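# Fit two printed parts on jig pins or press CALL

## Task

Judge from the drawing whether this kit is fit to assemble. If it is, seat both loose printed parts on their matching jig pins as the drawing shows, and leave the blue CALL button untouched. If it is not, keep away from the parts, the jig and the drawing entirely, and instead push the blue CALL button fully down from above with a shut gripper, holding it there for about one second.

## Robot and tools

Robot: two arms, left_arm and right_arm, each with six joints and a two-finger gripper. Calibrated bases in the scene frame: left_arm at (+0.007, +0.272, 0) m, quat_wxyz (+1.000, 0, 0, -0.013); right_arm at (+0.027, -0.339, 0) m, quat_wxyz (+1.000, 0, 0, -0.008).

Scene frame: origin at table-top height, halfway between the nominal bases; +z up, +x forward over the table, left_arm on the +y side. Arm names do not tell you which side of an image an arm appears on. Printed hand positions and orientations are in this frame and may be off by a few centimetres, more when the arm is stretched far.

Row layout (shared by execute_actions and move): one flat list of 14 numbers covering both arms, even when only one moves. Order: left_arm waist, shoulder, elbow, wrist pitch, wrist yaw, wrist roll, opening, then the same seven for right_arm. Joint numbers are absolute target angles in radians, not offsets. Opening runs from -1 (shut) to +1 (fully open) and is also an absolute command; writing 0 is a real half-open command, so repeat the present value to leave a gripper alone. Nominal ranges per arm: waist -2.880 to 2.880, shoulder 0.000 to 3.142, elbow 0.000 to 3.019, wrist pitch -1.693 to 1.571, wrist yaw -1.571 to 1.571, wrist roll -2.094 to 2.094. True ends can differ by up to 0.084 rad either way. A target beyond a limit by more than 0.084 rad, and further out than the current angle, gets the call refused; targets past the real end are clipped there and may report "joint sent to its limit". Wrist yaw is sign-reversed relative to its arm, in commands, results and refusals alike.

execute_actions: argument actions is a list of actions; each action is a table of 1 to 15 rows, one row per 1/30 s control step; a short table repeats its final row to fill 15 steps. Optional cameras: list of names, ["all"], or [] for none; default gives images only when actions is empty. An empty actions list returns full state plus images. Per step each joint target is kept within a lead of the measured angle (0.716 rad waist and shoulder, 0.645 elbow, 0.69 wrist pitch, 1.84 wrist yaw, 3.24 wrist roll), and an arm whose targets would shift its gripper over 110 mm gets scaled back, so far goals need several actions.

move: target is one 14-number row or a list of up to 15 rows (absolute joint goals, as above). Joints travel synchronously, so hands trace curves and nothing is avoided, including the other arm. speed: rad/s for the joint with the longest travel, 0.01 to 12.57, default 0.5; one value or one per target. blend: rad of corner rounding for lists, default 0 meaning stop at each. opening_speed: rate of the opening command per second on the -1..+1 scale, at least 0.2; use it to close gently. grip_force: per-pad newton cap, 10 to 50 (50 is full, the starting value), one number or one per arm; it persists; lower caps close slowly. blocking=false returns after about 0.5 s while the motion continues; a new move then replaces it. Whole list must fit in 10 s. Result ends with a "move:" line: done, off_target (resting over 0.035 rad from goal), moving, held, or fault, possibly naming arms, plus limits=held if steps were withheld. Done does not prove contact or its absence.

wait: seconds 0 to 10; arms keep their last command; a running move continues. stop: brakes the running move; needs some travel distance. zoom_image: camera (cam_high, cam_over, cam_left_wrist, cam_right_wrist) and region [x0, y0, x1, y1] in pixels from the top-left, at most 504 by 504, on that camera's newest image. finished_scene: optional scene 1; ends irreversibly, so call it only when the result will hold with the robot idle.

Result lines: end_effector_position (m) and end_effector_quat_wxyz for each gripper; that point sits between the pads about 1 cm behind the tips, fingers pointing along gripper +z and closing along y. Joint positions and Joint velocities: one block per arm in the joint order above, then pad gap in m (0.094 fully open); velocities may say "within noise". Joint targets: what the joints are heading to now; resend these to hold a joint still. Tool commands: current opening commands. grip_measured: finger opening on the command scale, reading slightly wide when empty and a bit narrower than a gripped hard part. Joint torques: total drive output including arm weight, positive toward larger angles; numbers 3 and 4 wrap at ±28 N m. Calls with actions also list joint angles at some steps. "joint command not followed" means the clearance check altered that arm's targets. MOTOR HOT warns of heating; OVER-TEMPERATURE FAULT means that arm went limp and dropped for 30 to 60 s or more.

Gripping: the fingers are driven until grip_measured equals your number; squeeze climbs about 1 N per 0.001 below first contact and jumps to the force cap around 20 N. To release, command well above grip_measured.

Cameras, all 672x504: cam_high, cam_over, cam_left_wrist, cam_right_wrist.

Avoid: any knock or squeeze between the two arms (a gripper closing on the other arm's fingers counts), fast impacts on fixed or heavy items, hard pressing past a contact, releasing a part while it moves, dropping parts from height, and anything ending up off the table. Holding loads or straining at unreachable poses heats motors, also while you think, so rest arms in relaxed poses.

Each tool is called after ">>>" by a JSON object that holds its "api" and its "payload", one argument or row to a line.

## Session

>>> {"api": "execute_actions", "payload": {
  "actions": []
}}

Scene clock: 0.00 s.
left_arm: end_effector_position=(+0.3191, +0.4443, +0.1504) grip_measured=+1.000 end_effector_quat_wxyz=(+0.181, +0.171, +0.961, +0.121) | right_arm: end_effector_position=(+0.3073, -0.0740, +0.2355) grip_measured=+1.000 end_effector_quat_wxyz=(-0.015, +0.854, -0.520, +0.014)
Joint positions: left_arm=[0.556 1.04 0.73 -0.825 -0.049 0.87 0.094] | right_arm=[0.784 1.326 1.244 -1.453 -0.02 -1.282 0.094]
Joint velocities: within noise
Joint torques (N m): no reading
Heat: left arm: hottest wrist yaw 31 °C; right arm: hottest shoulder 31 °C.
Joint targets: left_arm=[0.556 1.040 0.756 -0.822 -0.049 0.870] | right_arm=[0.784 1.323 1.271 -1.452 -0.020 -1.282]
Tool commands: left_gripper/opening=+1.0 right_gripper/opening=+1.0

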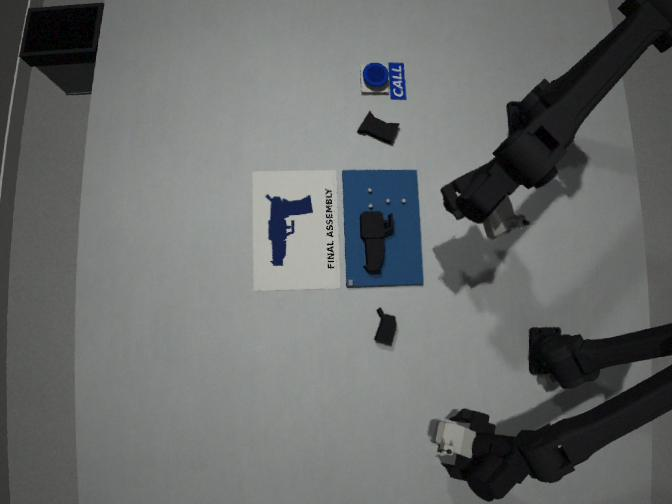

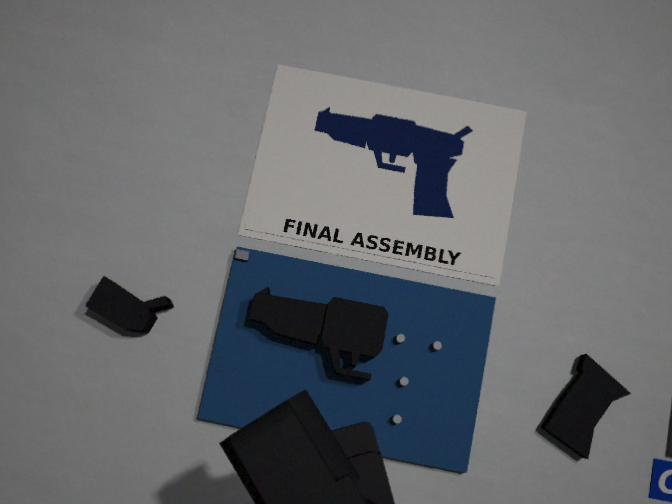

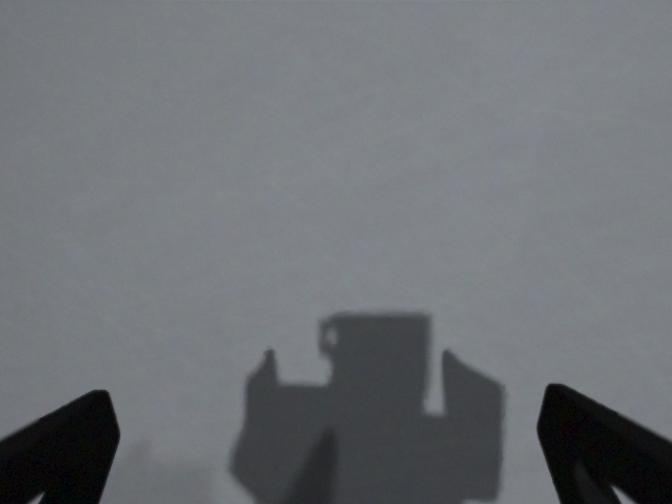

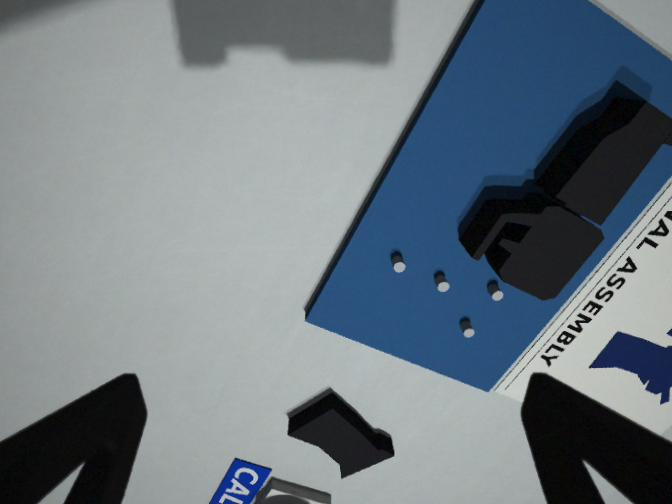

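>>> {"api": "zoom_image", "payload": {
  "camera": "cam_over",
  "region": [190, 60, 530, 315]
}}

>>> {"api": "zoom_image", "payload": {
  "camera": "cam_over",
  "region": [190, 230, 510, 470]
}}

>>> {"api": "zoom_image", "payload": {
  "camera": "cam_high",
  "region": [340, 50, 430, 120]
}}

Scaled by 1.482.

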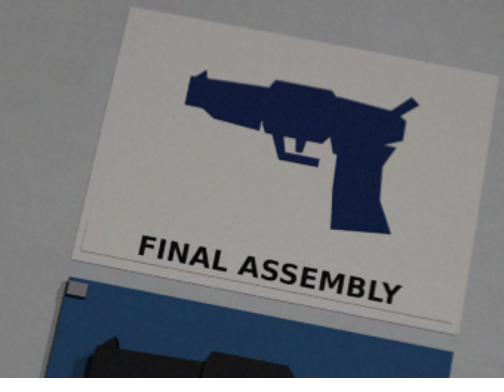

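Scaled by 1.575.

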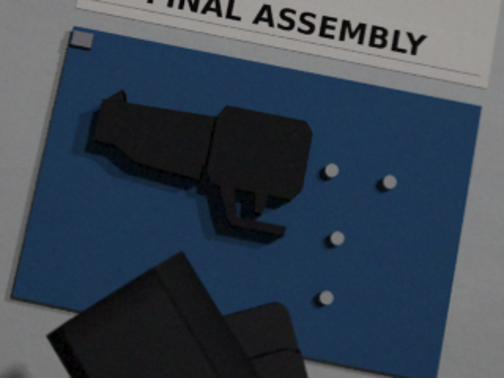

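Scaled by 5.600.

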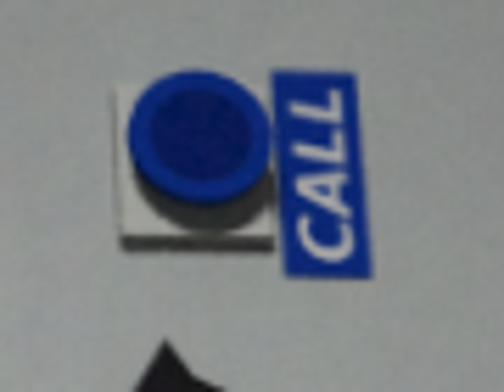

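>>> {"api": "move", "payload": {
  "target": [0.556,1.04,0.756,-0.822,-0.049,0.87,1,-0.09,1.9,1.6,-1.27,-0.02,-1.282,-1],
  "cameras": ["cam_high","cam_right_wrist"]
}}

Scene clock: 12.03 s.
left_arm: end_effector_position=(+0.3191, +0.4443, +0.1504) grip_measured=+1.000 end_effector_quat_wxyz=(+0.181, +0.171, +0.961, +0.121) | right_arm: end_effector_position=(+0.5737, -0.4066, +0.0833) grip_measured=-0.983 end_effector_quat_wxyz=(-0.033, -0.550, +0.834, +0.014)
Joint positions: left_arm=[0.556 1.04 0.73 -0.825 -0.049 0.87 0.094] | right_arm=[-0.1 1.906 1.545 -1.278 -0.02 -1.282 0.001]
Joint torques (N m): left_arm=[0.62 -6.36 11.33 0.84 -0.02 0.02] | right_arm=[0.38 -15.97 12.88 0.55 0.1 -0.1]
Heat: left arm: hottest elbow 31 °C; right arm: hottest shoulder 32 °C.
Joint targets: left_arm=[0.556 1.040 0.756 -0.822 -0.049 0.870] | right_arm=[-0.090 1.900 1.600 -1.270 -0.020 -1.282]
move: off_target (right_arm); right_arm: the elbow is farthest, 0.055 rad from its target
Images, in order (width x height): cam_high 672x504, cam_right_wrist 672x504.

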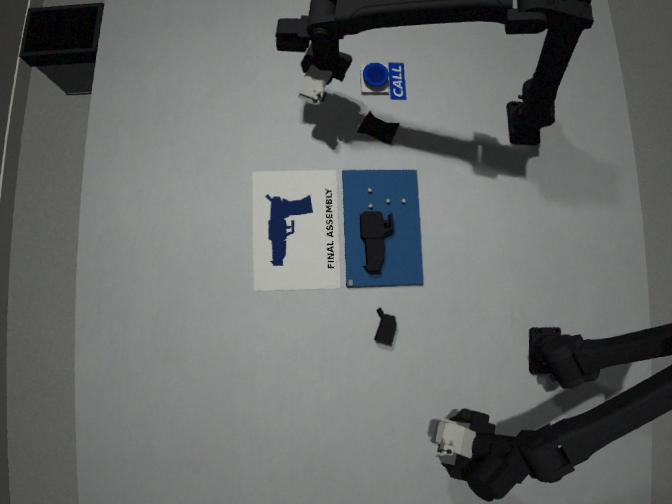

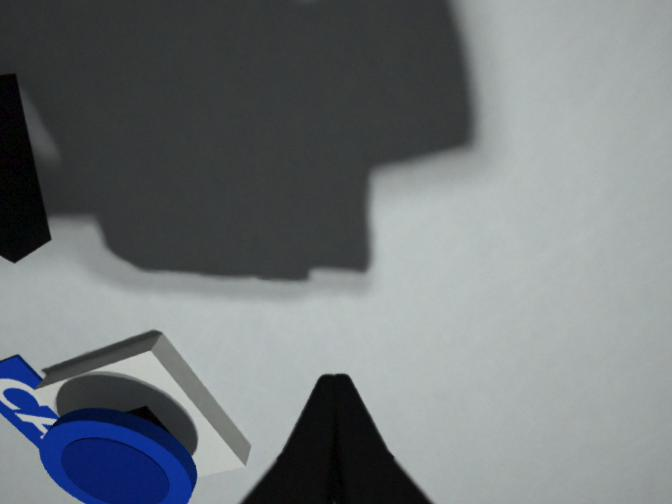

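>>> {"api": "move", "payload": {
  "target": [
    [0.556,1.04,0.756,-0.822,-0.049,0.87,1,-0.1,1.9,1.75,-1.42,-0.02,-1.282,-1],
    [0.556,1.04,0.756,-0.822,-0.049,0.87,1,-0.187,1.53,1.24,-1.24,-0.02,-1.282,-1]
  ],
  "cameras": ["cam_high","cam_right_wrist"],
  "blend": 0.08
}}

Scene clock: 22.60 s.
left_arm: end_effector_position=(+0.3191, +0.4443, +0.1504) grip_measured=+1.000 end_effector_quat_wxyz=(+0.181, +0.171, +0.961, +0.121) | right_arm: end_effector_position=(+0.4671, -0.4293, +0.1536) grip_measured=-0.983 end_effector_quat_wxyz=(+0.004, -0.517, +0.856, -0.017)
Joint positions: left_arm=[0.556 1.04 0.73 -0.825 -0.049 0.87 0.094] | right_arm=[-0.178 1.536 1.244 -1.251 -0.02 -1.282 0.001]
Joint torques (N m): left_arm=[1.32 -6.53 11.4 0.84 -0.01 0.04] | right_arm=[-0.85 -11.11 8.4 0.81 0.09 -0.08]
Heat: left arm: hottest elbow 32 °C; right arm: hottest shoulder 32 °C.
Joint targets: left_arm=[0.556 1.040 0.756 -0.822 -0.049 0.870] | right_arm=[-0.187 1.530 1.240 -1.240 -0.020 -1.282]
move: done; blend cut to 0.075 rad at target 1
Images, in order (width x height): cam_high 672x504, cam_right_wrist 672x504.

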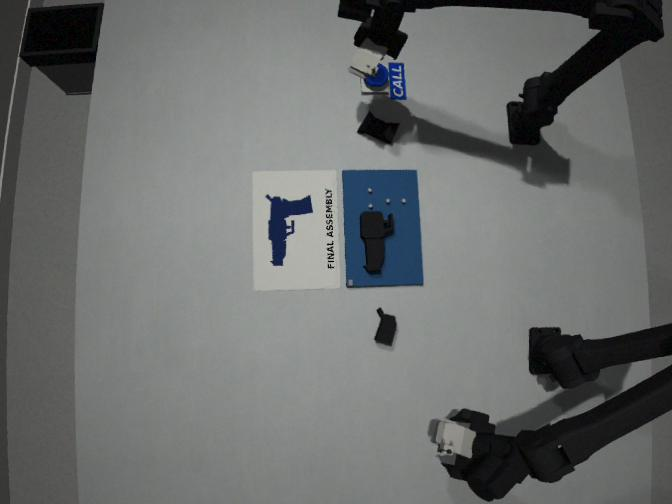

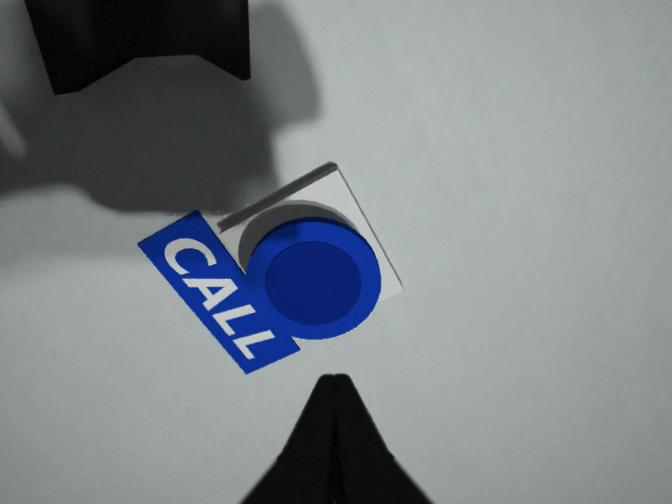

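>>> {"api": "move", "payload": {
  "target": [0.556,1.04,0.756,-0.822,-0.049,0.87,1,-0.127,1.575,1.15,-1.145,-0.02,-1.282,-1],
  "cameras": ["cam_high","cam_right_wrist"],
  "speed": 0.2
}}

Scene clock: 27.97 s.
left_arm: end_effector_position=(+0.3191, +0.4443, +0.1504) grip_measured=+1.000 end_effector_quat_wxyz=(+0.181, +0.171, +0.961, +0.121) | right_arm: end_effector_position=(+0.4593, -0.4077, +0.1037) grip_measured=-0.983 end_effector_quat_wxyz=(-0.010, -0.536, +0.844, -0.005)
Joint positions: left_arm=[0.556 1.04 0.73 -0.825 -0.049 0.87 0.094] | right_arm=[-0.133 1.576 1.152 -1.156 -0.02 -1.282 0.001]
Joint torques (N m): left_arm=[0.91 -6.48 11.25 0.95 -0.02 0.05] | right_arm=[0.15 -10.64 8.2 0.81 0.1 -0.08]
Heat: left arm: hottest elbow 33 °C; right arm: hottest shoulder 32 °C.
Joint targets: left_arm=[0.556 1.040 0.756 -0.822 -0.049 0.870] | right_arm=[-0.127 1.575 1.150 -1.145 -0.020 -1.282]
move: done
Images, in order (width x height): cam_high 672x504, cam_right_wrist 672x504.

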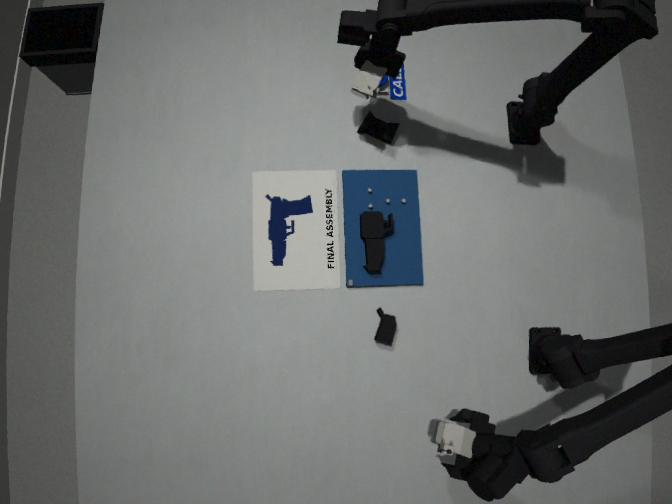

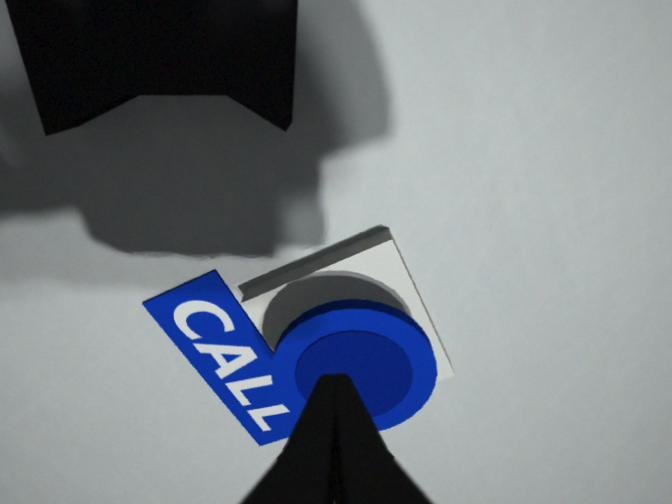

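>>> {"api": "move", "payload": {
  "target": [0.556,1.04,0.756,-0.822,-0.049,0.87,1,-0.218,1.553,1.131,-1.145,-0.02,-1.282,-1],
  "cameras": ["cam_high","cam_right_wrist"],
  "speed": 0.2
}}

>>> {"api": "zoom_image", "payload": {
  "camera": "cam_high",
  "region": [320, 20, 430, 110]
}}

Scene clock: 34.97 s.
left_arm: end_effector_position=(+0.3191, +0.4443, +0.1504) grip_measured=+1.000 end_effector_quat_wxyz=(+0.181, +0.171, +0.961, +0.121) | right_arm: end_effector_position=(+0.4464, -0.4422, +0.1019) grip_measured=-0.983 end_effector_quat_wxyz=(-0.012, -0.501, +0.866, -0.002)
Joint positions: left_arm=[0.556 1.04 0.73 -0.825 -0.049 0.87 0.094] | right_arm=[-0.216 1.568 1.137 -1.155 -0.02 -1.282 0.001]
Joint torques (N m): left_arm=[1.26 -6.65 11.34 0.83 -0.03 0.01] | right_arm=[-0.5 -11.75 7.69 0.73 0.09 -0.08]
Heat: left arm: hottest elbow 33 °C; right arm: hottest shoulder 32 °C.
Joint targets: left_arm=[0.556 1.040 0.756 -0.822 -0.049 0.870] | right_arm=[-0.218 1.553 1.131 -1.145 -0.020 -1.282]
move: done
Images, in order (width x height): cam_high 672x504, cam_right_wrist 672x504.

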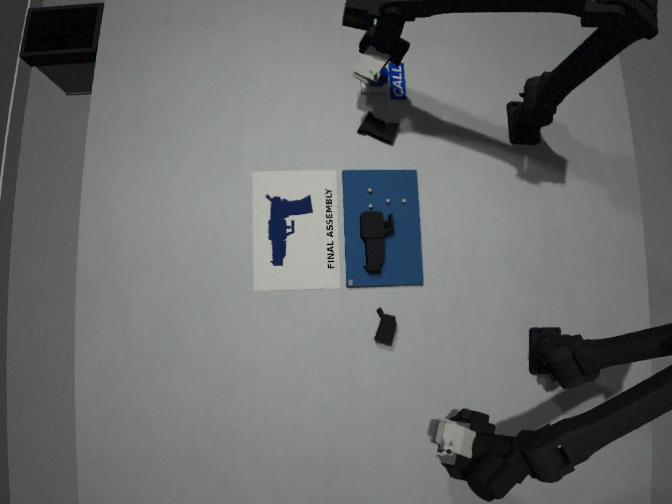

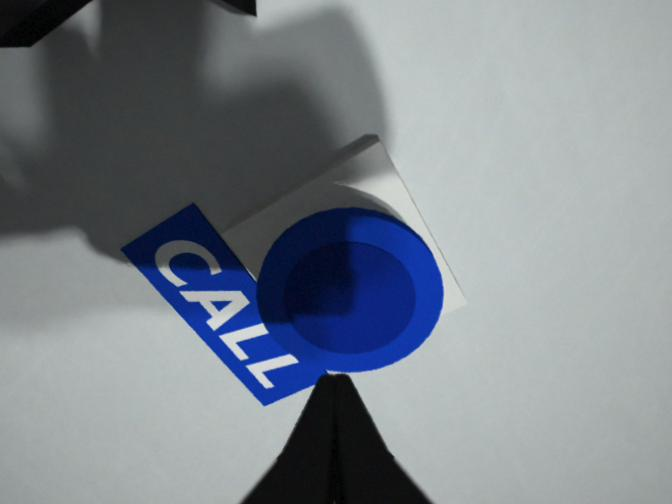

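Scaled by 4.582.

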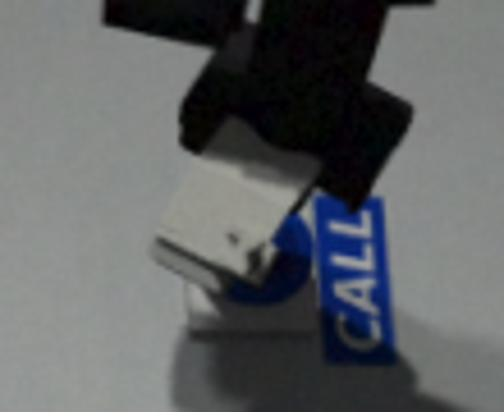

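>>> {"api": "move", "payload": {
  "target": [0.556,1.04,0.756,-0.822,-0.049,0.87,1,-0.218,1.583,1.079,-1.066,-0.02,-1.282,-1],
  "cameras": ["cam_high","cam_right_wrist"],
  "speed": 0.1
}}

>>> {"api": "zoom_image", "payload": {
  "camera": "cam_high",
  "region": [320, 20, 430, 110]
}}

Scene clock: 37.87 s.
left_arm: end_effector_position=(+0.3191, +0.4443, +0.1504) grip_measured=+1.000 end_effector_quat_wxyz=(+0.181, +0.171, +0.961, +0.121) | right_arm: end_effector_position=(+0.4438, -0.4415, +0.0804) grip_measured=-0.983 end_effector_quat_wxyz=(-0.006, -0.501, +0.866, -0.008)
Joint positions: left_arm=[0.556 1.04 0.73 -0.825 -0.049 0.87 0.094] | right_arm=[-0.216 1.577 1.085 -1.077 -0.02 -1.282 0.001]
Joint torques (N m): left_arm=[1.2 -6.71 11.36 0.85 -0.02 0.06] | right_arm=[-0.44 -10.23 7.53 0.83 0.09 -0.07]
Heat: left arm: hottest elbow 34 °C; right arm: hottest shoulder 32 °C.
Joint targets: left_arm=[0.556 1.040 0.756 -0.822 -0.049 0.870] | right_arm=[-0.218 1.583 1.079 -1.066 -0.020 -1.282]
move: done
Images, in order (width x height): cam_high 672x504, cam_right_wrist 672x504.

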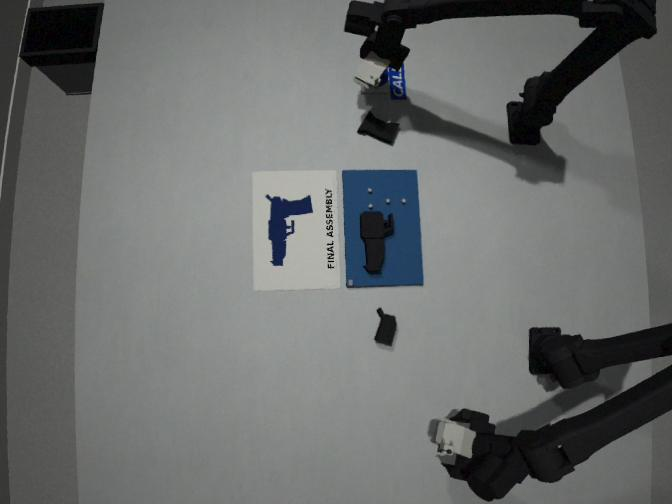

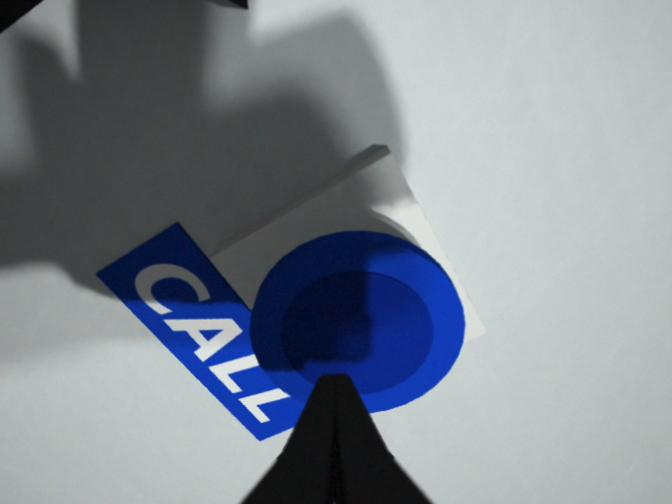

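Scaled by 4.582.

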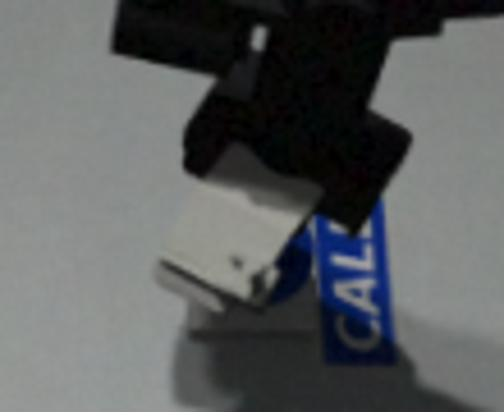

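>>> {"api": "move", "payload": {
  "target": [0.556,1.04,0.756,-0.822,-0.049,0.87,1,-0.238,1.629,1.067,-1.008,-0.02,-1.282,-1],
  "cameras": ["cam_high","cam_right_wrist"],
  "speed": 0.1
}}

>>> {"api": "zoom_image", "payload": {
  "camera": "cam_high",
  "region": [320, 20, 430, 110]
}}

Scene clock: 40.83 s.
left_arm: end_effector_position=(+0.3191, +0.4443, +0.1504) grip_measured=+1.000 end_effector_quat_wxyz=(+0.181, +0.171, +0.961, +0.121) | right_arm: end_effector_position=(+0.4487, -0.4473, +0.0568) grip_measured=-0.983 end_effector_quat_wxyz=(-0.007, -0.496, +0.868, -0.007)
Joint positions: left_arm=[0.556 1.04 0.73 -0.825 -0.049 0.87 0.094] | right_arm=[-0.227 1.625 1.073 -1.019 -0.02 -1.282 0.001]
Joint torques (N m): left_arm=[1.08 -6.53 11.36 0.88 -0.04 0.05] | right_arm=[-0.97 -10.46 7.23 0.79 0.09 -0.09]
Heat: left arm: hottest elbow 34 °C; right arm: hottest shoulder 32 °C.
Joint targets: left_arm=[0.556 1.040 0.756 -0.822 -0.049 0.870] | right_arm=[-0.238 1.629 1.067 -1.008 -0.020 -1.282]
move: done
Images, in order (width x height): cam_high 672x504, cam_right_wrist 672x504.

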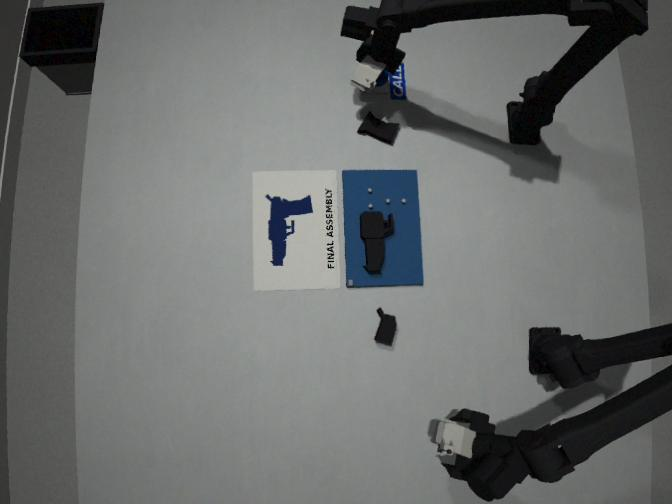

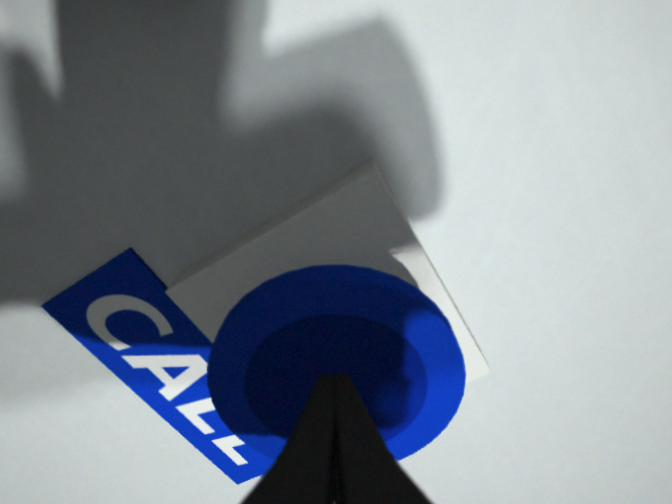

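Scaled by 4.582.

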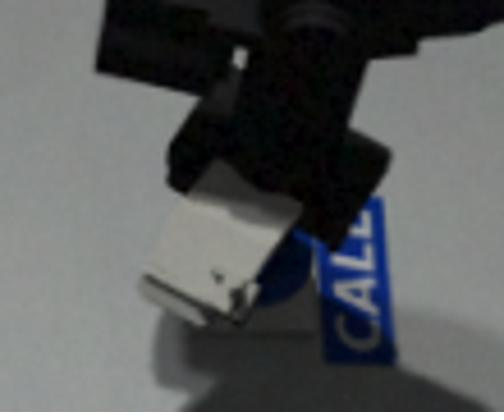

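>>> {"api": "move", "payload": {
  "target": [0.556,1.04,0.756,-0.822,-0.049,0.87,1,-0.255,1.646,1.041,-0.965,-0.02,-1.282,-1],
  "cameras": ["cam_right_wrist"],
  "speed": 0.08
}}

Scene clock: 43.50 s.
left_arm: end_effector_position=(+0.3191, +0.4443, +0.1504) grip_measured=+1.000 end_effector_quat_wxyz=(+0.181, +0.171, +0.961, +0.121) | right_arm: end_effector_position=(+0.4472, -0.4533, +0.0474) grip_measured=-0.983 end_effector_quat_wxyz=(-0.003, -0.490, +0.872, -0.011)
Joint positions: left_arm=[0.556 1.04 0.73 -0.825 -0.049 0.87 0.094] | right_arm=[-0.241 1.632 1.053 -0.98 -0.02 -1.282 0.001]
Joint torques (N m): left_arm=[1.14 -6.59 11.4 0.75 0.01 0.07] | right_arm=[-1.32 -9.88 6.61 0.98 0.09 -0.07]
Heat: left arm: hottest elbow 34 °C; right arm: hottest shoulder 33 °C.
Joint targets: left_arm=[0.556 1.040 0.756 -0.822 -0.049 0.870] | right_arm=[-0.255 1.646 1.041 -0.965 -0.020 -1.282]
move: done
Images, in order (width x height): cam_right_wrist 672x504.

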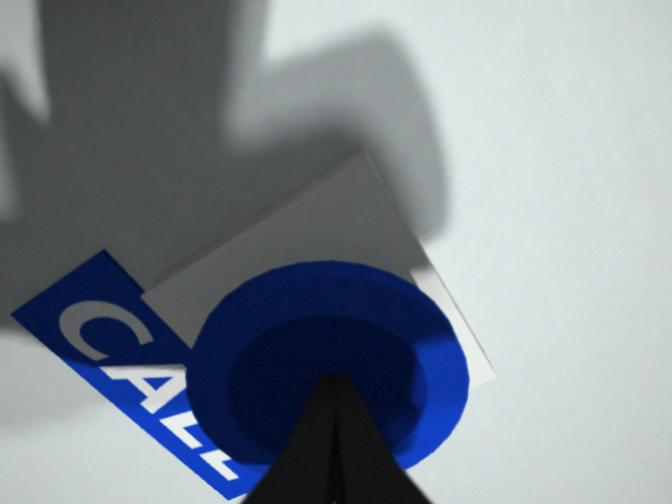

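>>> {"api": "move", "payload": {
  "target": [0.556,1.04,0.756,-0.822,-0.049,0.87,1,-0.262,1.657,1.009,-0.921,-0.02,-1.282,-1],
  "cameras": ["cam_right_wrist"],
  "speed": 0.08
}}

Scene clock: 45.40 s.
left_arm: end_effector_position=(+0.3191, +0.4443, +0.1504) grip_measured=+1.000 end_effector_quat_wxyz=(+0.181, +0.171, +0.961, +0.121) | right_arm: end_effector_position=(+0.4472, -0.4537, +0.0427) grip_measured=-0.983 end_effector_quat_wxyz=(+0.005, -0.489, +0.872, -0.017)
Joint positions: left_arm=[0.556 1.04 0.73 -0.825 -0.049 0.87 0.094] | right_arm=[-0.243 1.628 1.033 -0.944 -0.018 -1.282 0.001]
Joint torques (N m): left_arm=[1.03 -6.95 11.37 0.77 -0.04 0.04] | right_arm=[-1.67 -8.7 5.61 1.33 0.01 -0.08]
Heat: left arm: hottest elbow 34 °C; right arm: hottest shoulder 33 °C.
Joint targets: left_arm=[0.556 1.040 0.756 -0.822 -0.049 0.870] | right_arm=[-0.262 1.657 1.009 -0.921 -0.020 -1.282]
move: done
Images, in order (width x height): cam_right_wrist 672x504.

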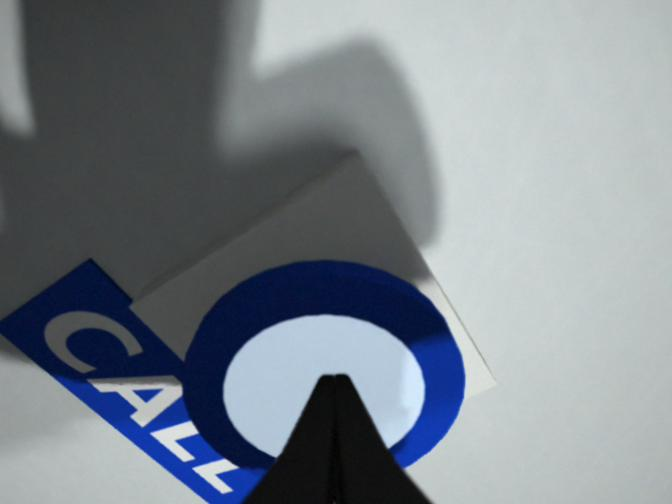

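>>> {"api": "move", "payload": {
  "target": [0.556,1.04,0.756,-0.822,-0.049,0.87,1,-0.262,1.662,0.999,-0.907,-0.02,-1.282,-1],
  "cameras": [],
  "speed": 0.05
}}

>>> {"api": "wait", "payload": {
  "seconds": 1.5,
  "cameras": ["cam_right_wrist"]
}}

Scene clock: 47.27 s.
left_arm: end_effector_position=(+0.3191, +0.4443, +0.1504) grip_measured=+1.000 end_effector_quat_wxyz=(+0.181, +0.171, +0.961, +0.121) | right_arm: end_effector_position=(+0.4471, -0.4537, +0.0425) grip_measured=-0.983 end_effector_quat_wxyz=(+0.008, -0.489, +0.872, -0.020)
Joint positions: left_arm=[0.556 1.04 0.73 -0.825 -0.049 0.87 0.094] | right_arm=[-0.243 1.624 1.026 -0.934 -0.018 -1.282 0.001]
Joint torques (N m): left_arm=[1.03 -6.53 11.41 0.81 -0.03 0.05] | right_arm=[-1.49 -7.82 5.39 1.5 0.01 -0.07]
Heat: left arm: hottest elbow 34 °C; right arm: hottest shoulder 33 °C.
Joint targets: left_arm=[0.556 1.040 0.756 -0.822 -0.049 0.870] | right_arm=[-0.262 1.662 0.999 -0.907 -0.020 -1.282]
move: off_target (right_arm); right_arm: the shoulder is farthest, 0.038 rad from its target
No camera images: "cameras" was empty.

Scene clock: 48.77 s.
left_arm: end_effector_position=(+0.3191, +0.4443, +0.1504) grip_measured=+1.000 end_effector_quat_wxyz=(+0.181, +0.171, +0.961, +0.121) | right_arm: end_effector_position=(+0.4471, -0.4537, +0.0425) grip_measured=-0.983 end_effector_quat_wxyz=(+0.008, -0.489, +0.872, -0.020)
Joint positions: left_arm=[0.556 1.04 0.73 -0.825 -0.049 0.87 0.094] | right_arm=[-0.243 1.624 1.026 -0.934 -0.018 -1.282 0.001]
Joint torques (N m): left_arm=[1.03 -6.53 11.34 0.83 -0.02 0.01] | right_arm=[-1.67 -7.94 5.39 1.51 0.01 -0.08]
Heat: left arm: hottest elbow 34 °C; right arm: hottest shoulder 33 °C.
Joint targets: left_arm=[0.556 1.040 0.756 -0.822 -0.049 0.870] | right_arm=[-0.262 1.662 0.999 -0.907 -0.020 -1.282]
Tool commands: left_gripper/opening=+1.0 right_gripper/opening=-1.0
wait: 1.50 s; at rest by 0.17 s
Images, in order (width x height): cam_right_wrist 672x504.

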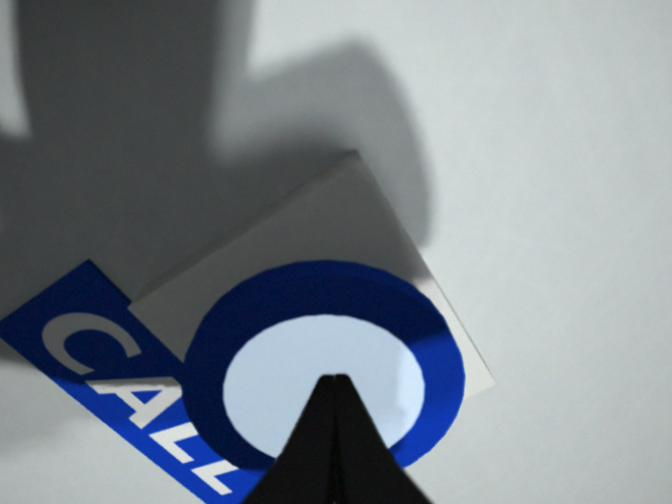

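Bottomed out and lit. Lift off.

>>> {"api": "move", "payload": {
  "target": [0.556,1.04,0.756,-0.822,-0.049,0.87,1,-0.238,1.56,1.15,-1.145,-0.02,-1.282,-1],
  "cameras": ["cam_right_wrist"],
  "speed": 0.15
}}

Scene clock: 51.50 s.
left_arm: end_effector_position=(+0.3191, +0.4443, +0.1504) grip_measured=+1.000 end_effector_quat_wxyz=(+0.181, +0.171, +0.961, +0.121) | right_arm: end_effector_position=(+0.4327, -0.4499, +0.0873) grip_measured=-0.983 end_effector_quat_wxyz=(-0.020, -0.489, +0.872, +0.007)
Joint positions: left_arm=[0.556 1.04 0.73 -0.825 -0.049 0.87 0.094] | right_arm=[-0.243 1.572 1.098 -1.136 -0.018 -1.282 0.001]
Joint torques (N m): left_arm=[0.79 -6.89 11.41 0.87 0.01 0.05] | right_arm=[0.09 -11.11 12.22 -0.05 0.01 -0.08]
Heat: left arm: hottest elbow 35 °C; right arm: hottest shoulder 33 °C.
Joint targets: left_arm=[0.556 1.040 0.756 -0.822 -0.049 0.870] | right_arm=[-0.238 1.560 1.150 -1.145 -0.020 -1.282]
move: off_target (right_arm); right_arm: the elbow is farthest, 0.052 rad from its target
Images, in order (width x height): cam_right_wrist 672x504.

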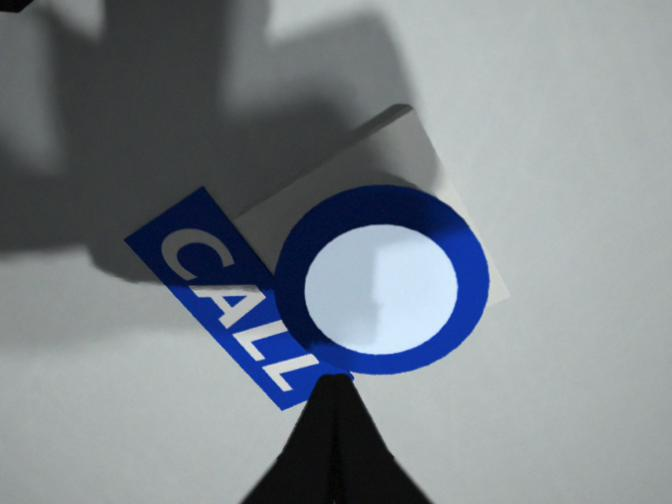

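Latched lit.

>>> {"api": "finished_scene", "payload": {

}}

The scene is finished: the task was done.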